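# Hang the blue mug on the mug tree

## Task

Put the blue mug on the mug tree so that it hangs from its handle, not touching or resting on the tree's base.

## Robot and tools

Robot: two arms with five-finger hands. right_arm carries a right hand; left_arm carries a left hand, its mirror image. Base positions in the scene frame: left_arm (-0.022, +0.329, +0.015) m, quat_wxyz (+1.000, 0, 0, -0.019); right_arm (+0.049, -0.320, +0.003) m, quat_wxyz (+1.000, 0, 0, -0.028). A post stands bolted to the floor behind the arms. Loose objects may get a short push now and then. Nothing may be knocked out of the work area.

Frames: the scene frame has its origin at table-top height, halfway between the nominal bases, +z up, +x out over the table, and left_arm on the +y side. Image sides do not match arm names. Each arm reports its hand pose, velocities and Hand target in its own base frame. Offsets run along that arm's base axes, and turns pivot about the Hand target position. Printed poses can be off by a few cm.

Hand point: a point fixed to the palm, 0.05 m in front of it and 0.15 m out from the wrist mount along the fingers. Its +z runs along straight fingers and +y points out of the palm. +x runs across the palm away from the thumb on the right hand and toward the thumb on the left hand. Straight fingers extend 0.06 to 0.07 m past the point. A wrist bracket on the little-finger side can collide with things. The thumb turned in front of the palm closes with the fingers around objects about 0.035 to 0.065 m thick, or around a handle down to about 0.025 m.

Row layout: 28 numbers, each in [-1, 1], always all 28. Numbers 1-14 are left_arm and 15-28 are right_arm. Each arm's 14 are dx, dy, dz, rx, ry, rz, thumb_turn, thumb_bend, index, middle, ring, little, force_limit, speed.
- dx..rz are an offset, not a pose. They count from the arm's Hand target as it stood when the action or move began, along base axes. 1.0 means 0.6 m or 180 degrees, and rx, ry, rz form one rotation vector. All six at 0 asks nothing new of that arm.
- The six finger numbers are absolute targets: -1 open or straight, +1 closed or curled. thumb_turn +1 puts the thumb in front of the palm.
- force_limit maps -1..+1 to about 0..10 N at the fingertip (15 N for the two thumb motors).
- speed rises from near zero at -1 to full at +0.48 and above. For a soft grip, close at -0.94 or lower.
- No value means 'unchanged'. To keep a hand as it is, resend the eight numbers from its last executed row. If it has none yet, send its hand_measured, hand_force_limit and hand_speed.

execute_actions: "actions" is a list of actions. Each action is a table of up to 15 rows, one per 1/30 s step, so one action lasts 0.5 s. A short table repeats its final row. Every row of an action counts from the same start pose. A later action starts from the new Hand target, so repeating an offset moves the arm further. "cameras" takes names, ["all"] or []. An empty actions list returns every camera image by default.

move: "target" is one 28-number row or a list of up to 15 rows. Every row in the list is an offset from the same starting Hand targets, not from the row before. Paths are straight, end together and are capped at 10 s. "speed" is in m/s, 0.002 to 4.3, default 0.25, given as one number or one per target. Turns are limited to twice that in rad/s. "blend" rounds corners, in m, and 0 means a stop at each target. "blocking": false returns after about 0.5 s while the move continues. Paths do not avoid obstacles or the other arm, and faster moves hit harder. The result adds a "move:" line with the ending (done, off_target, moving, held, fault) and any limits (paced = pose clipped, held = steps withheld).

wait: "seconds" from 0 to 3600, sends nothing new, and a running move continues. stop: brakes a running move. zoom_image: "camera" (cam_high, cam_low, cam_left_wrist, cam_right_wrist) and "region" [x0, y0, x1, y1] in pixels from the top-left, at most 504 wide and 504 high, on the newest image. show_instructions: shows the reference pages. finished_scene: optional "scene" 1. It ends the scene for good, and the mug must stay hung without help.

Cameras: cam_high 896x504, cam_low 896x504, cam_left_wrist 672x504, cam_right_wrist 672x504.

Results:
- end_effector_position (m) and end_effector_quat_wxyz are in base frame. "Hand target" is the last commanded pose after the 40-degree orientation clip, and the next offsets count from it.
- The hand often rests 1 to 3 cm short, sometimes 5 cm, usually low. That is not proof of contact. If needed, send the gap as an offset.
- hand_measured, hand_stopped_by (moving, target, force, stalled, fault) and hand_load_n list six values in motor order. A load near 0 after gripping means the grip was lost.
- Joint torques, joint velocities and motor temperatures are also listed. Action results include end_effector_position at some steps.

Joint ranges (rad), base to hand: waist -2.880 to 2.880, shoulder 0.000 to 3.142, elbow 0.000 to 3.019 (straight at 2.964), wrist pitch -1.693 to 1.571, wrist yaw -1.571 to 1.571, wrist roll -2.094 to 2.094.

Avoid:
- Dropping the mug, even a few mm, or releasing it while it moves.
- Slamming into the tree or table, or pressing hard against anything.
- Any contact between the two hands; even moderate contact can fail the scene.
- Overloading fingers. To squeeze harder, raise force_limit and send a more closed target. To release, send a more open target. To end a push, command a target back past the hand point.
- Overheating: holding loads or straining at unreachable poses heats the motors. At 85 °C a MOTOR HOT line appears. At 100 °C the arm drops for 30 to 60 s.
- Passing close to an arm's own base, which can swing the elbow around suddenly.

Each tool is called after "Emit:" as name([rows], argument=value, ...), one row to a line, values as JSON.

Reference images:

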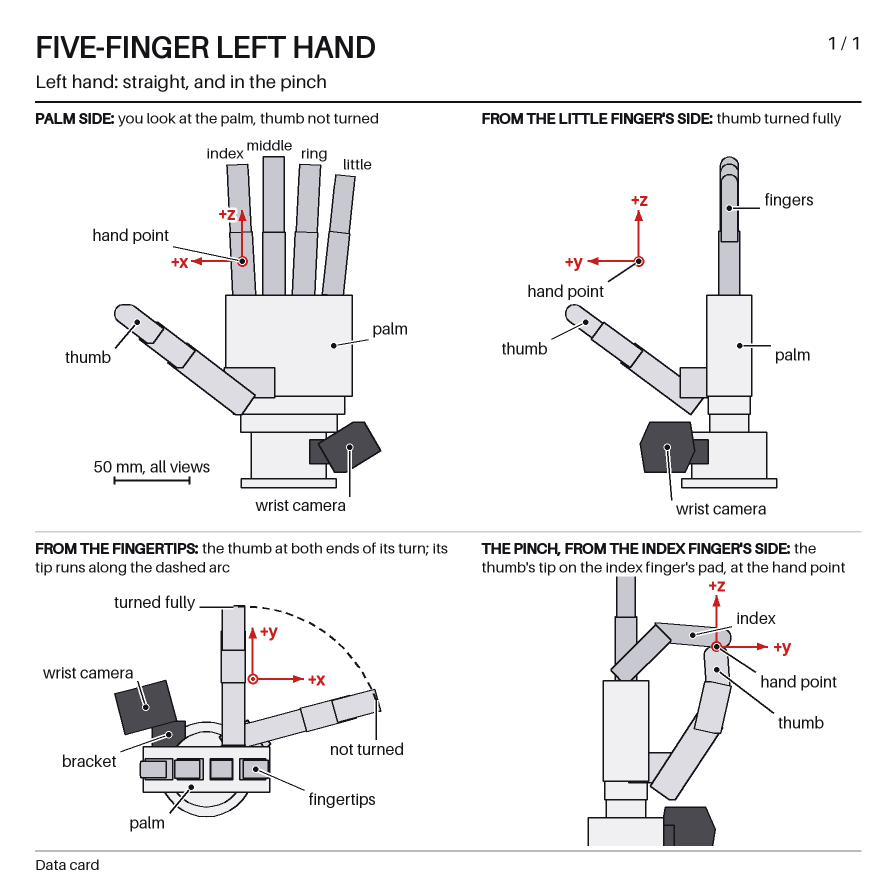

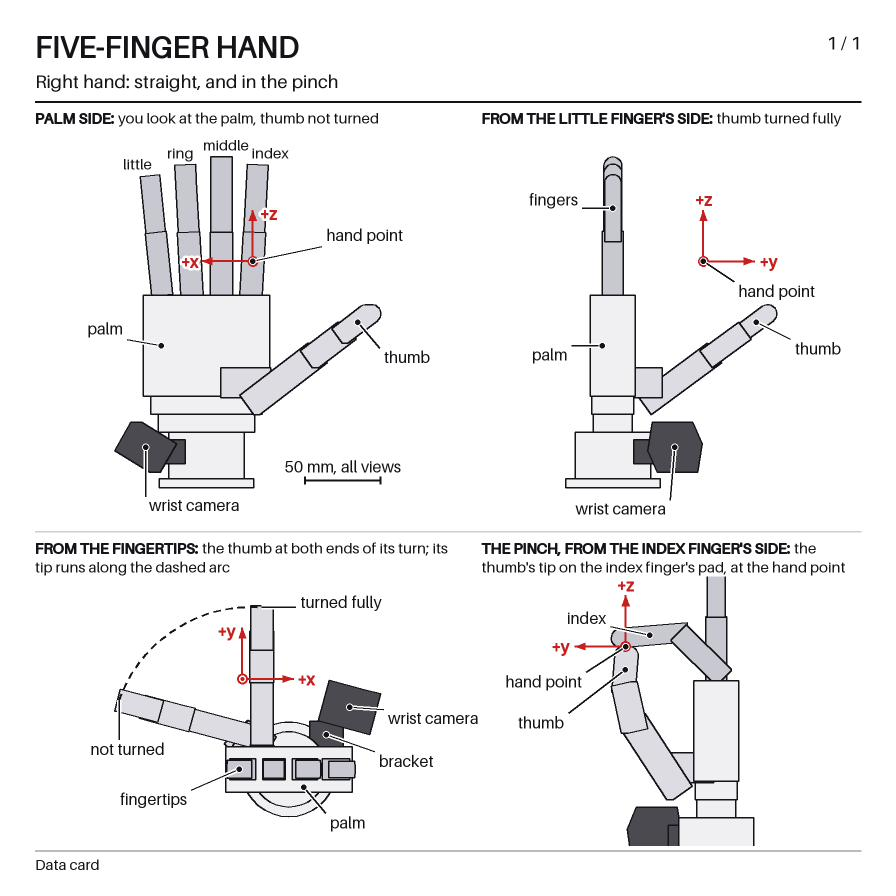

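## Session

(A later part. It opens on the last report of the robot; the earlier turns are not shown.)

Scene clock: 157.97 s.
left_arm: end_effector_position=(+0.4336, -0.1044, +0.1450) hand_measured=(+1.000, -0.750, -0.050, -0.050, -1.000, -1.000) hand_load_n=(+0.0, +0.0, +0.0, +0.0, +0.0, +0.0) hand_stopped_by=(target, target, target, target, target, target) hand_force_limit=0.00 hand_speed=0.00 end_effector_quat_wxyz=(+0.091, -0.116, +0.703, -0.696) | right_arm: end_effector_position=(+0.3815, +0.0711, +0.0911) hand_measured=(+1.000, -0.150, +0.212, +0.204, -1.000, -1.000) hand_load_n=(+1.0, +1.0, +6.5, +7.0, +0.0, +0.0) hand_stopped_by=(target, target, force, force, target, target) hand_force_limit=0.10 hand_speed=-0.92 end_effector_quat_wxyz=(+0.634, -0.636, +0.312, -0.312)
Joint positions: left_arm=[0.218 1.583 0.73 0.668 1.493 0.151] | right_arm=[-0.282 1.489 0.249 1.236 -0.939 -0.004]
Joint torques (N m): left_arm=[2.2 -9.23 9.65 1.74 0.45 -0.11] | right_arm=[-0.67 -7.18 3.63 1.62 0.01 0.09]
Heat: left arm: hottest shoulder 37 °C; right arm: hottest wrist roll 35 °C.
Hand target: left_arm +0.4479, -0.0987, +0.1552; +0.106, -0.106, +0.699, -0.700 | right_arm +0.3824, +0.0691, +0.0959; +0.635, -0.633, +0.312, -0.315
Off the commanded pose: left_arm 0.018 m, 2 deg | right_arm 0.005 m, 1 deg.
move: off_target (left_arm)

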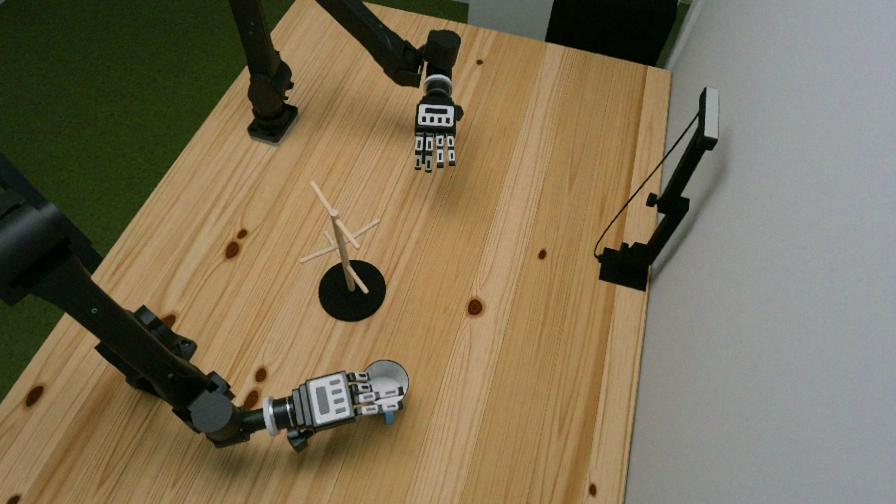

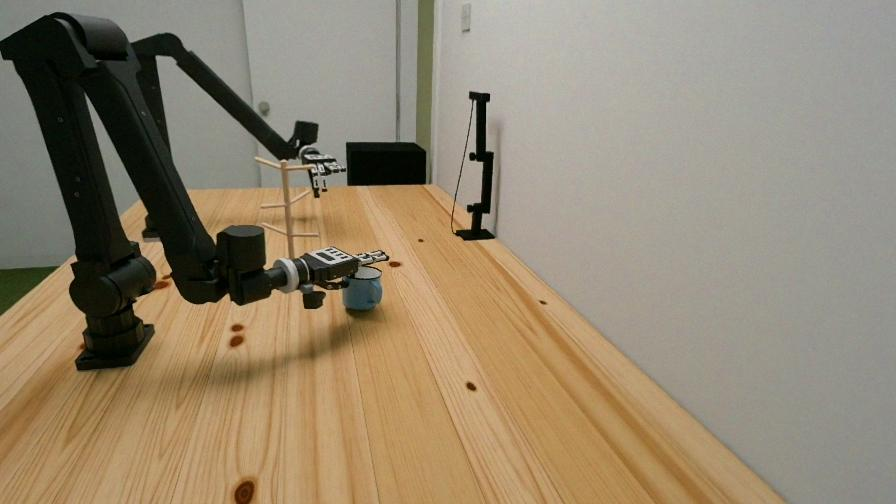

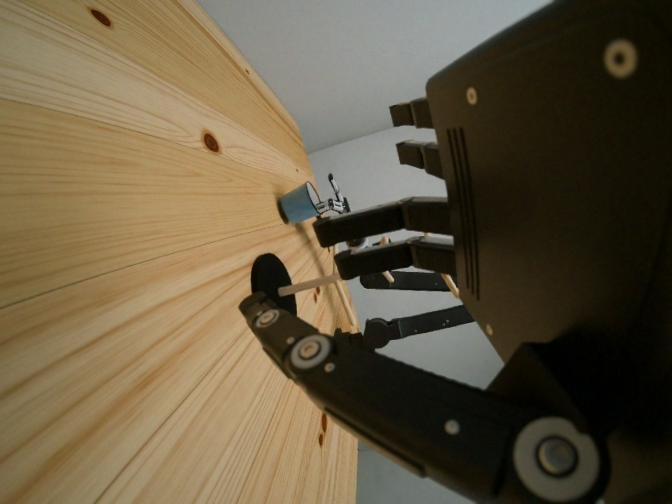

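Emit:
move([
  [0,0,0,0,0,0,1,-0.75,-0.05,-0.05,-1,-1,0,0,0.02,0.04,0.073,0,0,0.03,1,-0.15,0.5,0.5,-1,-1,0.1,-0.92],
  [0,0,0,0,0,0,1,-0.75,-0.05,-0.05,-1,-1,0,0,0.1,0.243,0.075,0,0,0.171,1,-0.15,0.5,0.5,-1,-1,0.1,-0.92],
  [0,0,0,0,0,0,1,-0.75,-0.05,-0.05,-1,-1,0,0,0.002,0.44,0.067,0,0,0.31,1,-0.15,0.5,0.5,-1,-1,0.1,-0.92],
], cameras=["all"], speed=0.12, blend=[0.02, 0.05, 0])

Scene clock: 172.60 s.
left_arm: end_effector_position=(+0.4335, -0.1044, +0.1450) hand_measured=(+1.000, -0.750, -0.050, -0.050, -1.000, -1.000) hand_load_n=(+0.0, +0.0, +0.0, +0.5, +0.0, +0.0) hand_stopped_by=(target, target, target, target, target, target) hand_force_limit=0.00 hand_speed=0.00 end_effector_quat_wxyz=(+0.091, -0.116, +0.703, -0.696) | right_arm: end_effector_position=(+0.3749, +0.3247, +0.1301) hand_measured=(+1.000, -0.150, +0.212, +0.204, -1.000, -1.000) hand_load_n=(+1.0, +1.0, +6.0, +6.5, +0.0, +0.0) hand_stopped_by=(target, target, force, force, target, target) hand_force_limit=0.10 hand_speed=-0.92 end_effector_quat_wxyz=(+0.707, -0.707, -0.013, +0.016)
Joint positions: left_arm=[0.218 1.583 0.73 0.668 1.493 0.15] | right_arm=[0.31 1.69 0.753 0.935 -1.303 0.002]
Joint torques (N m): left_arm=[1.67 -8.94 9.57 1.16 0.4 -0.01] | right_arm=[0.91 -10.87 7.92 1.21 -0.08 0.12]
Heat: left arm: hottest shoulder 37 °C; right arm: hottest wrist roll 35 °C.
Hand target: left_arm +0.4472, -0.0986, +0.1552; +0.105, -0.105, +0.703, -0.696 (not the last commanded pose) | right_arm +0.3837, +0.3330, +0.1362; +0.709, -0.705, -0.020, +0.019
Off the commanded pose: left_arm 0.018 m, 2 deg | right_arm 0.013 m, 1 deg.
move: off_target (right_arm)

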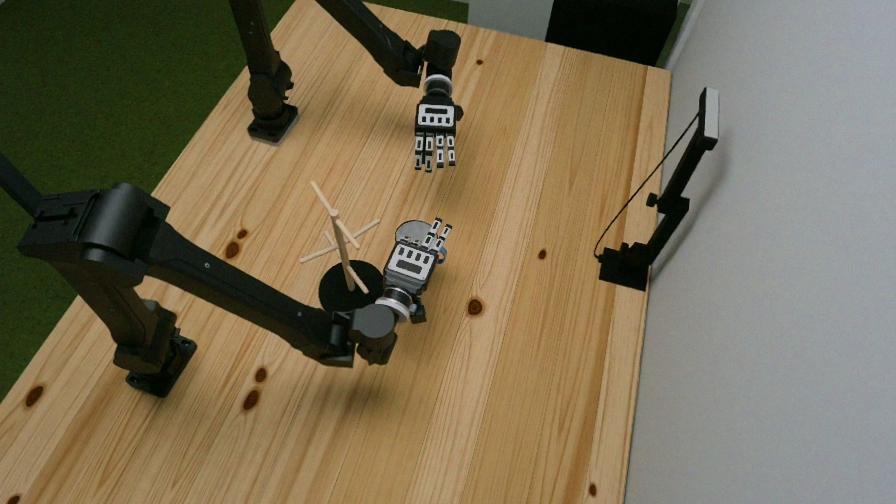

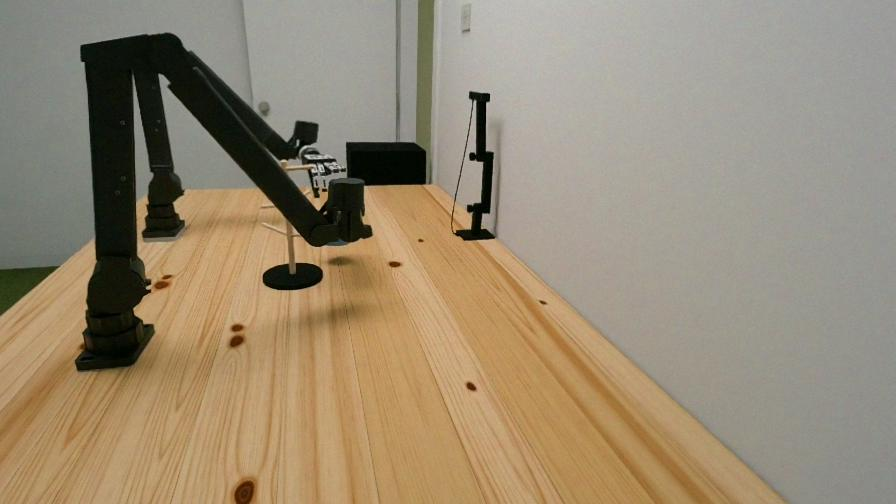

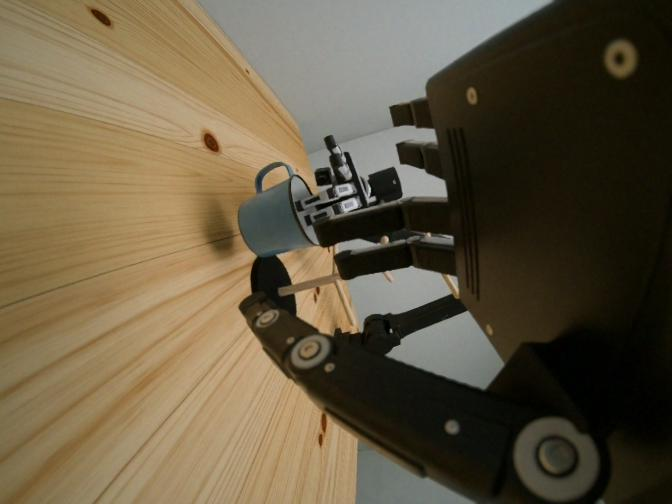

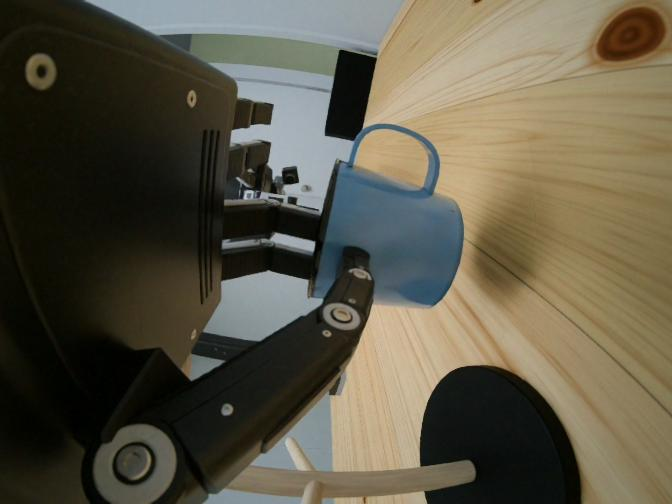

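Emit:
zoom_image(camera="cam_high", region=[290, 120, 490, 340])

Emit:
zoom_image(camera="cam_low", region=[220, 100, 420, 320])

Emit:
zoom_image(camera="cam_left_wrist", region=[170, 100, 470, 400])

Scaled by 2.291 from the camera's image (finer frame: 1280x720).

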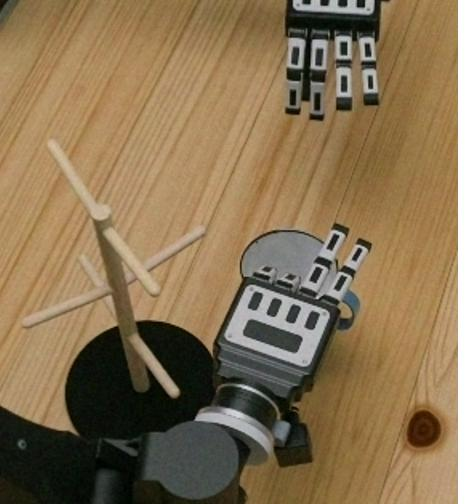

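Scaled by 2.291 from the camera's image (finer frame: 1280x720).

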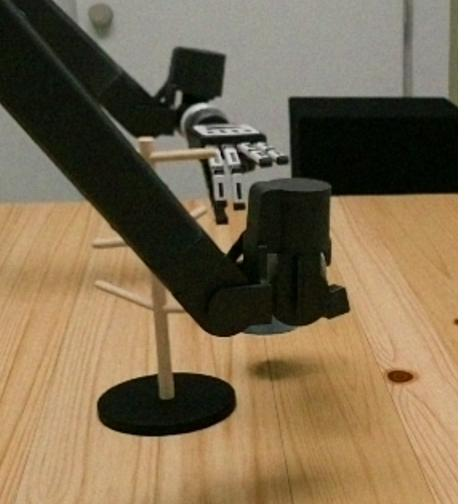

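Scaled by 1.680 from the camera's image (finer frame: 960x720).

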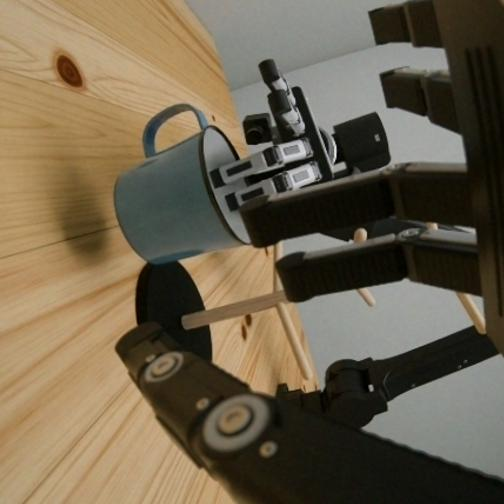

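Emit:
move([
  [0,0,0,0,0,0,1,-0.75,-0.05,-0.05,-1,-1,0,0,0.05,0.04,0.0,0,0,0,1,-0.15,0.5,0.5,-1,-1,0.1,-0.92],
  [0,0,0,0,0,0,1,-0.75,-0.05,-0.05,-1,-1,0,0,0.05,0.04,-0.075,0,0,0,1,-0.15,0.5,0.5,-1,-1,0.1,-0.92],
], cameras=["all"], speed=0.08, blend=[0.01, 0])

Emit:
zoom_image(camera="cam_high", region=[290, 120, 490, 340])

Emit:
zoom_image(camera="cam_low", region=[220, 160, 420, 320])

Emit:
zoom_image(camera="cam_left_wrist", region=[170, 100, 470, 400])

Scene clock: 177.63 s.
left_arm: end_effector_position=(+0.4335, -0.1044, +0.1450) hand_measured=(+1.000, -0.750, -0.050, -0.050, -1.000, -1.000) hand_load_n=(+0.0, +0.0, +0.0, +0.0, +0.0, +0.0) hand_stopped_by=(target, target, target, target, target, target) hand_force_limit=0.00 hand_speed=0.00 end_effector_quat_wxyz=(+0.091, -0.116, +0.703, -0.696) | right_arm: end_effector_position=(+0.4083, +0.3474, +0.0865) hand_measured=(+1.000, -0.150, +0.212, +0.204, -1.000, -1.000) hand_load_n=(+1.0, +1.5, +6.5, +6.5, +0.0, +0.0) hand_stopped_by=(target, target, force, force, target, target) hand_force_limit=0.10 hand_speed=-0.92 end_effector_quat_wxyz=(+0.705, -0.709, -0.008, +0.022)
Joint positions: left_arm=[0.218 1.583 0.73 0.668 1.493 0.15] | right_arm=[0.334 1.869 0.857 0.992 -1.28 0.002]
Joint torques (N m): left_arm=[2.78 -9.23 9.58 1.39 0.45 -0.03] | right_arm=[1.32 -13.51 6.67 2.06 0.05 0.09]
Heat: left arm: hottest shoulder 37 °C; right arm: hottest wrist roll 35 °C.
Hand target: left_arm +0.4472, -0.0986, +0.1552; +0.105, -0.105, +0.703, -0.696 | right_arm +0.4136, +0.3571, +0.0912; +0.709, -0.705, -0.020, +0.019
Off the commanded pose: left_arm 0.018 m, 2 deg | right_arm 0.012 m, 2 deg.
move: off_target (right_arm)

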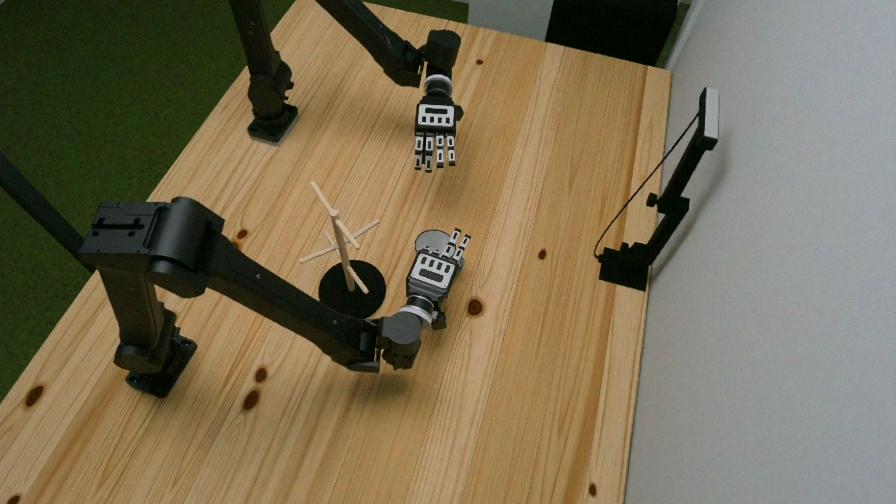

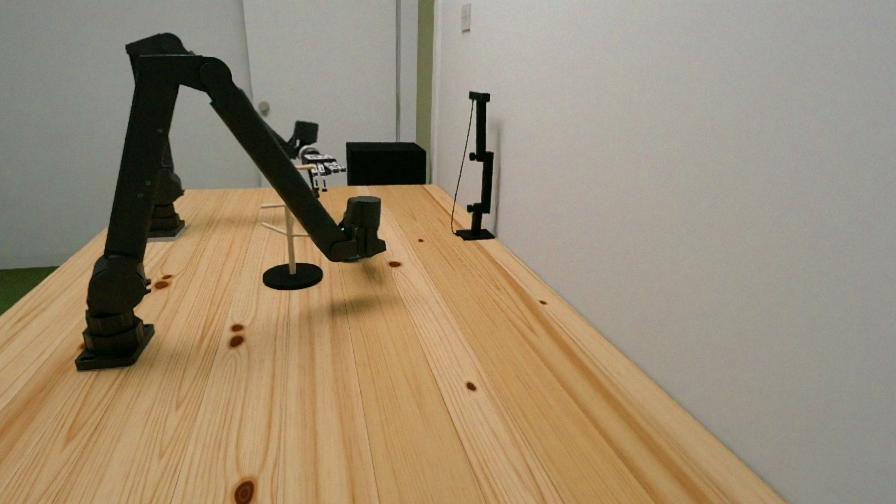

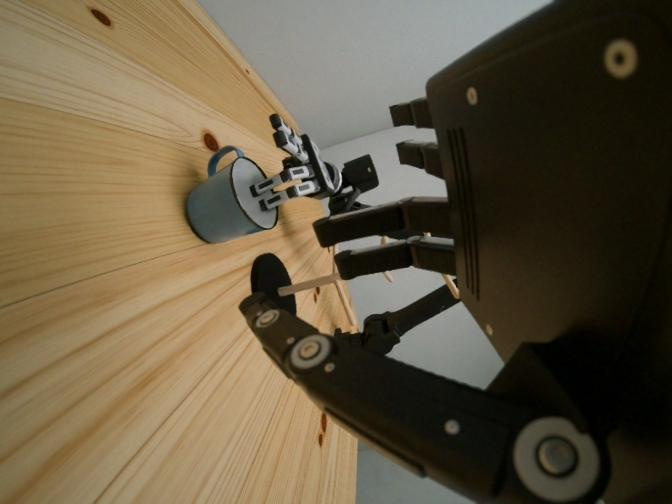

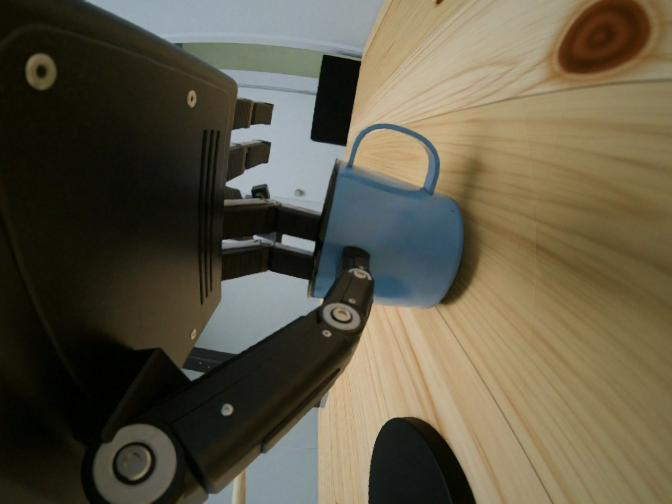

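Scaled by 2.291 from the camera's image (finer frame: 1280x720).

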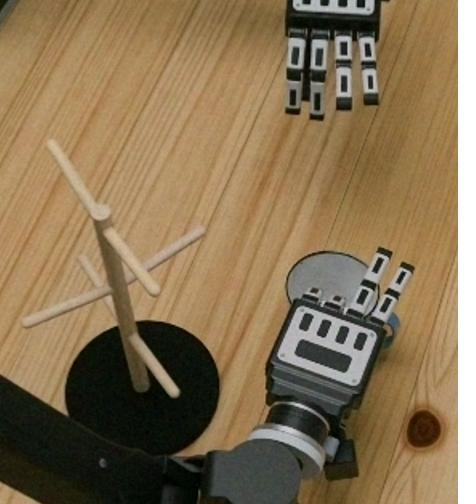

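Scaled by 2.520 from the camera's image (finer frame: 1280x720).

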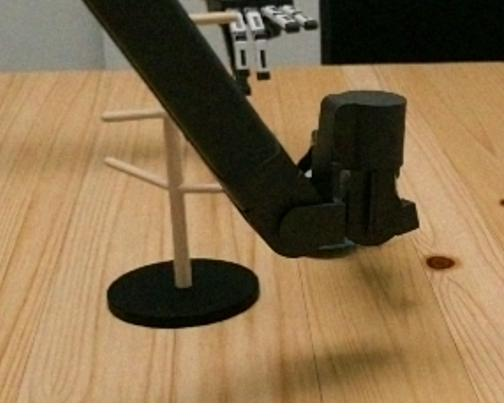

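Scaled by 1.680 from the camera's image (finer frame: 960x720).

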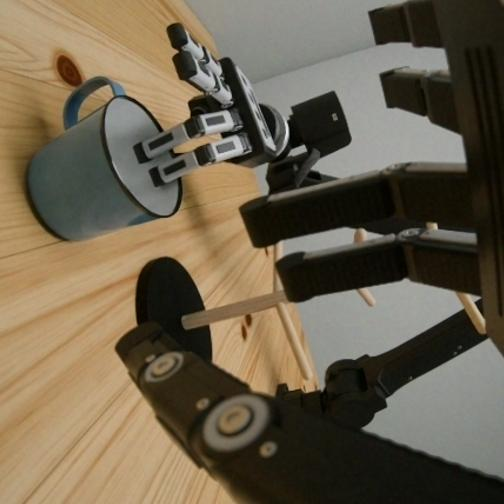

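Emit:
move(target=[0,0,0,0,0,0,1,-0.75,-0.05,-0.05,-1,-1,0,0,0,0,-0.022,0,0,0,1,-0.15,0.5,0.5,-1,-1,0.1,-0.92], cameras=["cam_right_wrist","cam_left_wrist"], speed=0.04)

Emit:
zoom_image(camera="cam_right_wrist", region=[300, 80, 600, 380])

Emit:
zoom_image(camera="cam_left_wrist", region=[150, 100, 350, 300])

Scene clock: 180.73 s.
left_arm: end_effector_position=(+0.4335, -0.1044, +0.1450) hand_measured=(+1.000, -0.750, -0.050, -0.050, -1.000, -1.000) hand_load_n=(+0.0, +0.0, +0.0, +0.0, +0.0, +0.0) hand_stopped_by=(target, target, target, target, target, target) hand_force_limit=0.00 hand_speed=0.00 end_effector_quat_wxyz=(+0.091, -0.116, +0.703, -0.696) | right_arm: end_effector_position=(+0.4092, +0.3477, +0.0773) hand_measured=(+1.000, -0.150, +0.212, +0.204, -1.000, -1.000) hand_load_n=(+1.0, +2.0, +5.0, +6.5, +0.0, +0.0) hand_stopped_by=(target, target, force, force, target, target) hand_force_limit=0.10 hand_speed=-0.92 end_effector_quat_wxyz=(+0.706, -0.708, -0.011, +0.019)
Joint positions: left_arm=[0.218 1.583 0.73 0.668 1.493 0.15] | right_arm=[0.334 1.896 0.857 1.029 -1.28 0.002]
Joint torques (N m): left_arm=[1.73 -9.52 9.63 1.22 0.37 -0.02] | right_arm=[1.2 -13.04 6.42 2 0.07 0.09]
Heat: left arm: hottest shoulder 37 °C; right arm: hottest wrist roll 35 °C.
Hand target: left_arm +0.4472, -0.0986, +0.1552; +0.105, -0.105, +0.703, -0.696 | right_arm +0.4136, +0.3571, +0.0780; +0.709, -0.705, -0.020, +0.019
Off the commanded pose: left_arm 0.018 m, 2 deg | right_arm 0.010 m, 1 deg.
move: done
Images, in order (width x height): cam_left_wrist 672x504, cam_right_wrist 672x504.

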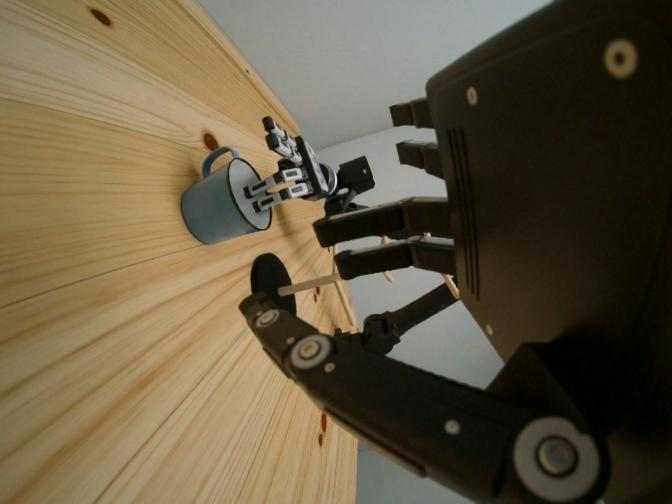

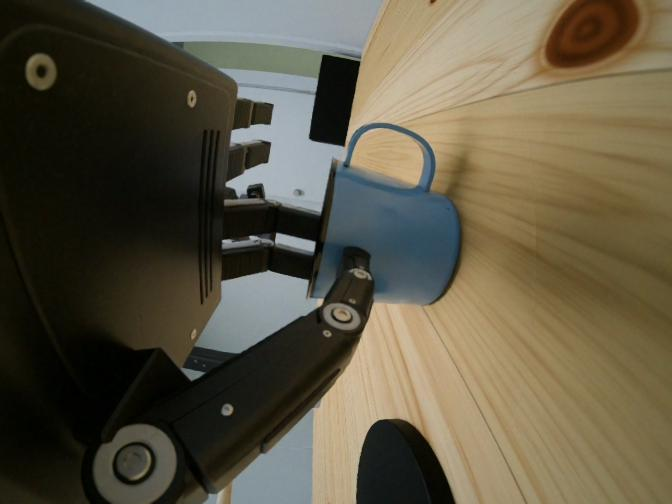

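Scaled by 1.680 from the camera's image (finer frame: 960x720).

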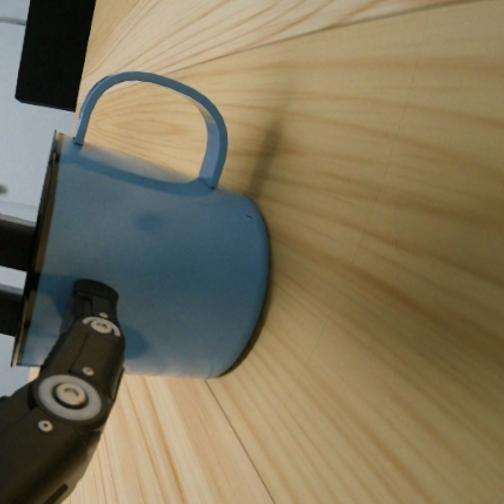

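Scaled by 2.520 from the camera's image (finer frame: 960x720).

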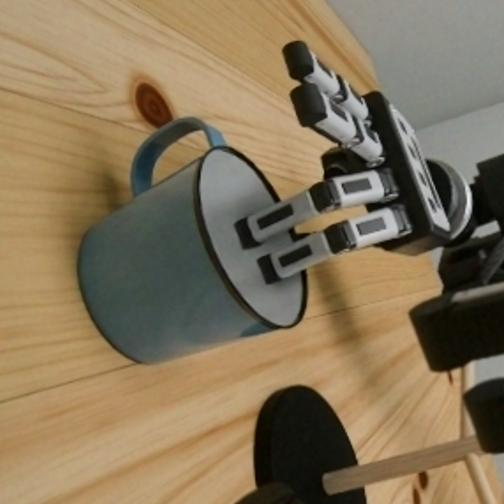

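Emit:
move(target=[0,0,0,0,0,0,1,-0.75,-0.05,-0.05,-1,-1,0,0,0,0,-0.013,0,0,0,1,-0.15,0.5,0.5,-1,-1,0.1,-0.92], cameras=["cam_right_wrist","cam_left_wrist"], speed=0.03)

Emit:
zoom_image(camera="cam_right_wrist", region=[300, 80, 600, 380])

Emit:
zoom_image(camera="cam_left_wrist", region=[150, 100, 350, 300])

Scene clock: 182.50 s.
left_arm: end_effector_position=(+0.4335, -0.1044, +0.1450) hand_measured=(+1.000, -0.750, -0.050, -0.050, -1.000, -1.000) hand_load_n=(+0.0, +0.0, +0.0, +0.0, +0.0, +0.0) hand_stopped_by=(target, target, target, target, target, target) hand_force_limit=0.00 hand_speed=0.00 end_effector_quat_wxyz=(+0.091, -0.116, +0.703, -0.696) | right_arm: end_effector_position=(+0.4100, +0.3480, +0.0742) hand_measured=(+1.000, -0.152, +0.212, +0.204, -1.000, -1.000) hand_load_n=(+1.0, +2.5, +4.0, +6.5, +0.0, +0.0) hand_stopped_by=(target, target, force, force, target, target) hand_force_limit=0.10 hand_speed=-0.92 end_effector_quat_wxyz=(+0.707, -0.707, -0.015, +0.015)
Joint positions: left_arm=[0.218 1.583 0.73 0.668 1.493 0.15] | right_arm=[0.334 1.907 0.857 1.052 -1.28 0.002]
Joint torques (N m): left_arm=[1.9 -9.64 9.57 1.39 0.42 0.03] | right_arm=[1.32 -12.4 6.31 1.89 0.09 0.09]
Heat: left arm: hottest shoulder 37 °C; right arm: hottest wrist roll 35 °C.
Hand target: left_arm +0.4472, -0.0986, +0.1552; +0.105, -0.105, +0.703, -0.696 | right_arm +0.4137, +0.3571, +0.0701; +0.709, -0.705, -0.020, +0.019
Off the commanded pose: left_arm 0.018 m, 2 deg | right_arm 0.011 m, 1 deg.
move: off_target (right_arm)
Images, in order (width x height): cam_left_wrist 672x504, cam_right_wrist 672x504.

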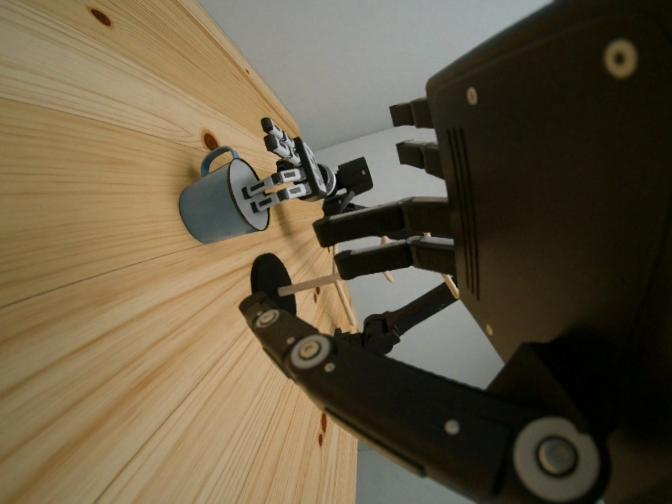

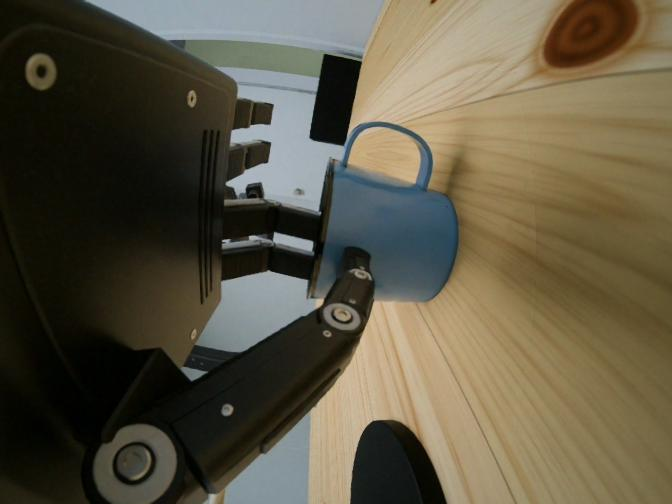

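Scaled by 1.680 from the camera's image (finer frame: 960x720).

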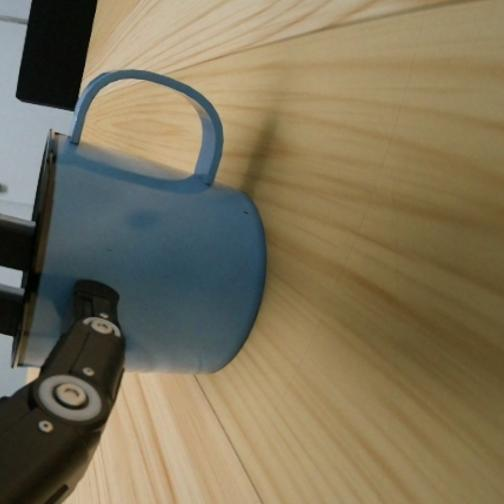

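Scaled by 2.520 from the camera's image (finer frame: 960x720).

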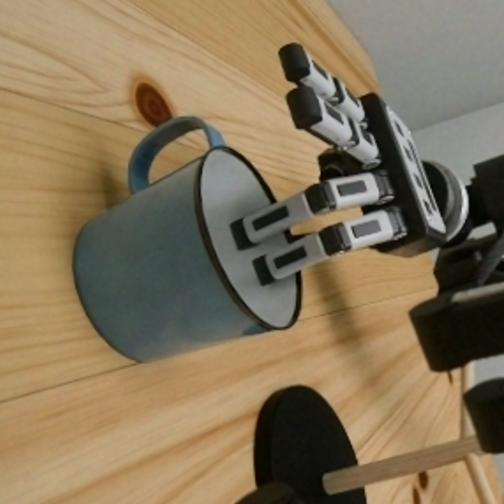

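Emit:
move(target=[0,0,0,0,0,0,1,-0.75,-0.05,-0.05,-1,-1,0,0,0,0,0.004,0,0,0,1,-0.75,-0.05,-0.05,-1,-1,0.1,-0.85], cameras=["cam_right_wrist","cam_left_wrist"], speed=0.03)

Scene clock: 186.27 s.
left_arm: end_effector_position=(+0.4335, -0.1044, +0.1450) hand_measured=(+1.000, -0.750, -0.050, -0.050, -1.000, -1.000) hand_load_n=(+0.0, +0.5, +0.0, +0.0, +0.0, +0.0) hand_stopped_by=(target, target, target, target, target, target) hand_force_limit=0.00 hand_speed=0.00 end_effector_quat_wxyz=(+0.091, -0.116, +0.703, -0.696) | right_arm: end_effector_position=(+0.4100, +0.3480, +0.0742) hand_measured=(+1.000, -0.750, -0.050, -0.050, -1.000, -1.000) hand_load_n=(+0.0, +0.0, +0.0, +0.0, +0.0, +0.0) hand_stopped_by=(target, target, target, target, target, target) hand_force_limit=0.10 hand_speed=-0.85 end_effector_quat_wxyz=(+0.707, -0.707, -0.015, +0.015)
Joint positions: left_arm=[0.218 1.583 0.73 0.668 1.493 0.15] | right_arm=[0.334 1.907 0.857 1.052 -1.28 0.002]
Joint torques (N m): left_arm=[2.49 -9.17 9.61 1.32 0.41 0.01] | right_arm=[1.32 -12.86 6.31 1.7 0.09 0.08]
Heat: left arm: hottest shoulder 37 °C; right arm: hottest wrist roll 35 °C.
Hand target: left_arm +0.4472, -0.0986, +0.1552; +0.105, -0.105, +0.703, -0.696 | right_arm +0.4136, +0.3571, +0.0725; +0.709, -0.705, -0.020, +0.019
Off the commanded pose: left_arm 0.018 m, 2 deg | right_arm 0.010 m, 1 deg.
move: done
Images, in order (width x height): cam_left_wrist 672x504, cam_right_wrist 672x504.

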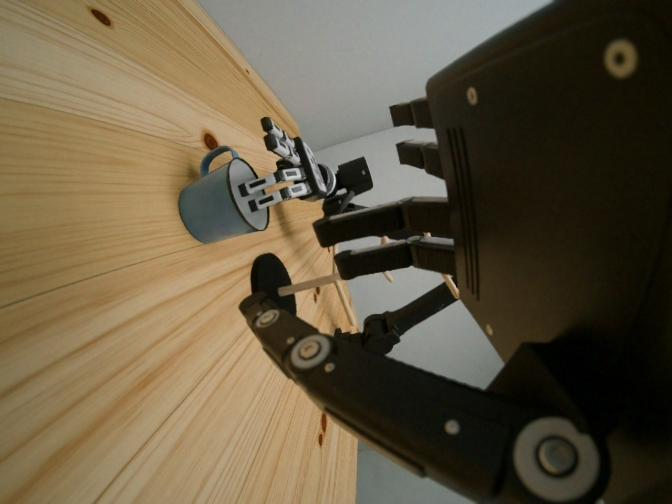

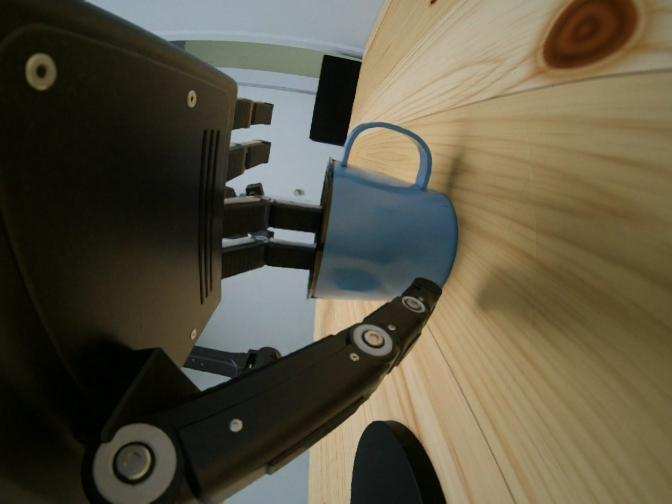

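Emit:
move([
  [0,0,0,0,0,0,1,-0.75,-0.05,-0.05,-1,-1,0,0,0,0,0.14,0,0,0,1,-0.75,-0.05,-0.05,-1,-1,0.1,-0.85],
  [0,0,0,0,0,0,1,-0.75,-0.05,-0.05,-1,-1,0,0,0.04,-0.237,0.18,0,0,-0.139,1,-0.75,-0.05,-0.05,-1,-1,0.1,-0.85],
  [0,0,0,0,0,0,1,-0.75,-0.05,-0.05,-1,-1,0,0,-0.052,-0.48,0.22,0,0,-0.31,1,-0.75,-0.05,-0.05,-1,-1,0.1,-0.85],
], cameras=["all"], speed=[0.06, 0.2, 0.25], blend=[0.01, 0.06, 0])

Emit:
zoom_image(camera="cam_high", region=[290, 120, 490, 340])

Emit:
zoom_image(camera="cam_low", region=[220, 120, 420, 320])

Emit:
zoom_image(camera="cam_left_wrist", region=[150, 100, 400, 350])

Scene clock: 191.80 s.
left_arm: end_effector_position=(+0.4335, -0.1044, +0.1450) hand_measured=(+1.000, -0.750, -0.050, -0.050, -1.000, -1.000) hand_load_n=(+0.0, +0.0, -0.5, +0.0, +0.0, +0.0) hand_stopped_by=(target, target, target, target, target, target) hand_force_limit=0.00 hand_speed=0.00 end_effector_quat_wxyz=(+0.091, -0.116, +0.703, -0.696) | right_arm: end_effector_position=(+0.3844, +0.0730, +0.2091) hand_measured=(+1.000, -0.750, -0.050, -0.050, -1.000, -1.000) hand_load_n=(+0.0, +0.0, +0.0, +0.0, +0.0, +0.0) hand_stopped_by=(target, target, target, target, target, target) hand_force_limit=0.10 hand_speed=-0.85 end_effector_quat_wxyz=(+0.638, -0.632, +0.305, -0.315)
Joint positions: left_arm=[0.218 1.583 0.73 0.668 1.493 0.15] | right_arm=[-0.275 0.995 0.382 0.637 -0.938 0.01]
Joint torques (N m): left_arm=[1.96 -9.41 9.59 1.26 0.43 0.05] | right_arm=[-1.14 -3.31 6.74 1.31 -0.01 -0.06]
Heat: left arm: hottest shoulder 37 °C; right arm: hottest wrist roll 35 °C.
Hand target: left_arm +0.4472, -0.0986, +0.1552; +0.105, -0.105, +0.703, -0.696 | right_arm +0.3824, +0.0690, +0.2045; +0.635, -0.633, +0.312, -0.315
Off the commanded pose: left_arm 0.018 m, 2 deg | right_arm 0.006 m, 1 deg.
move: done

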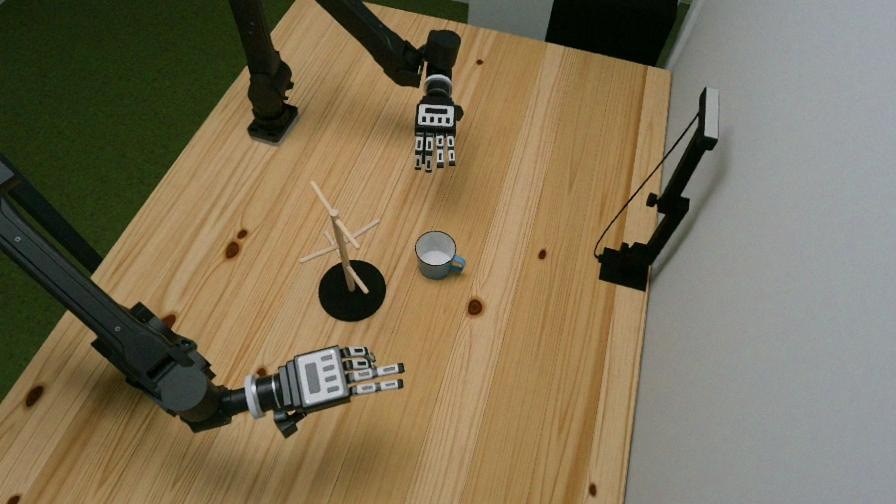

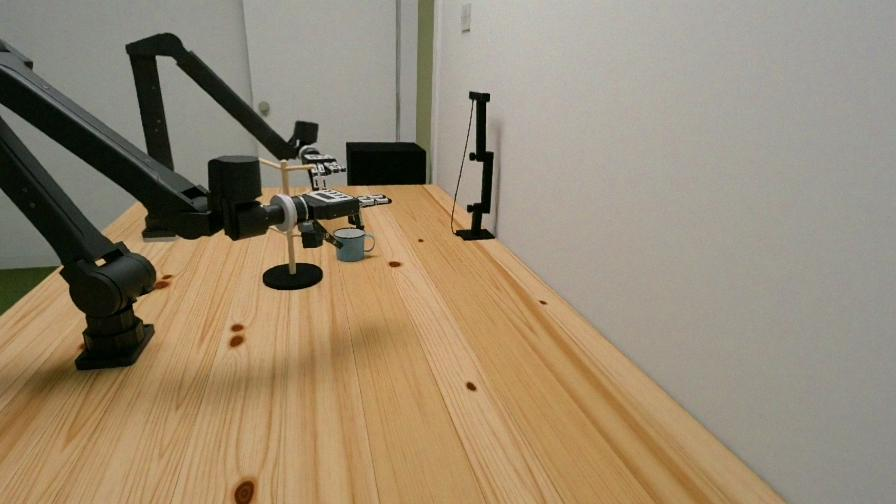

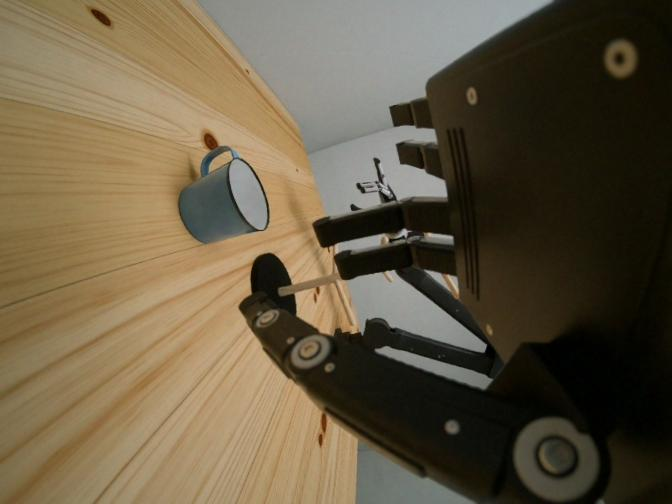

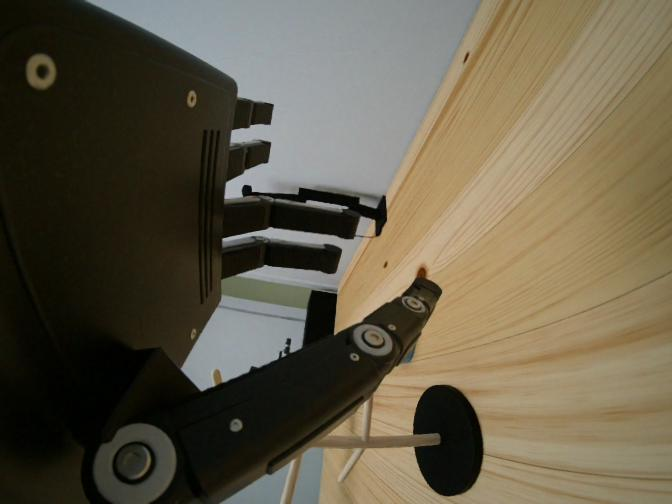

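Scaled by 2.291 from the camera's image (finer frame: 1280x720).

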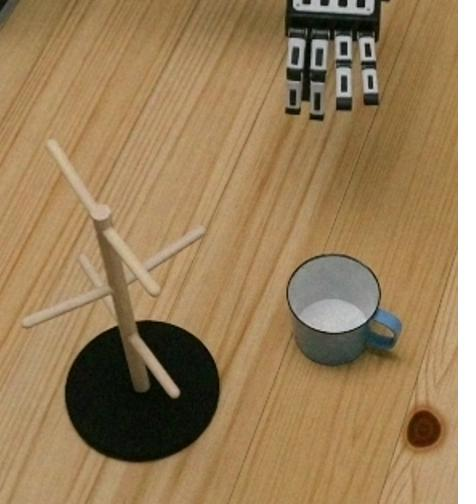

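Scaled by 2.520 from the camera's image (finer frame: 1280x720).

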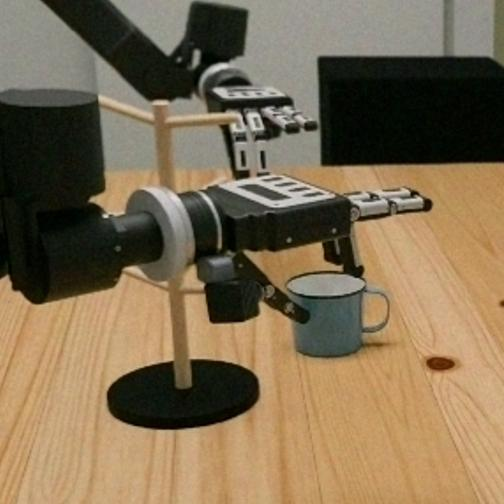

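Scaled by 2.016 from the camera's image (finer frame: 960x720).

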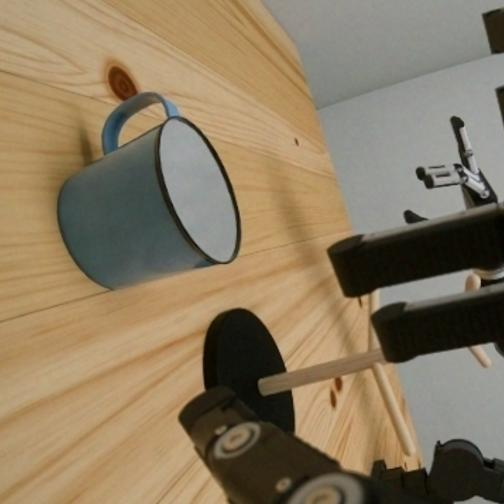

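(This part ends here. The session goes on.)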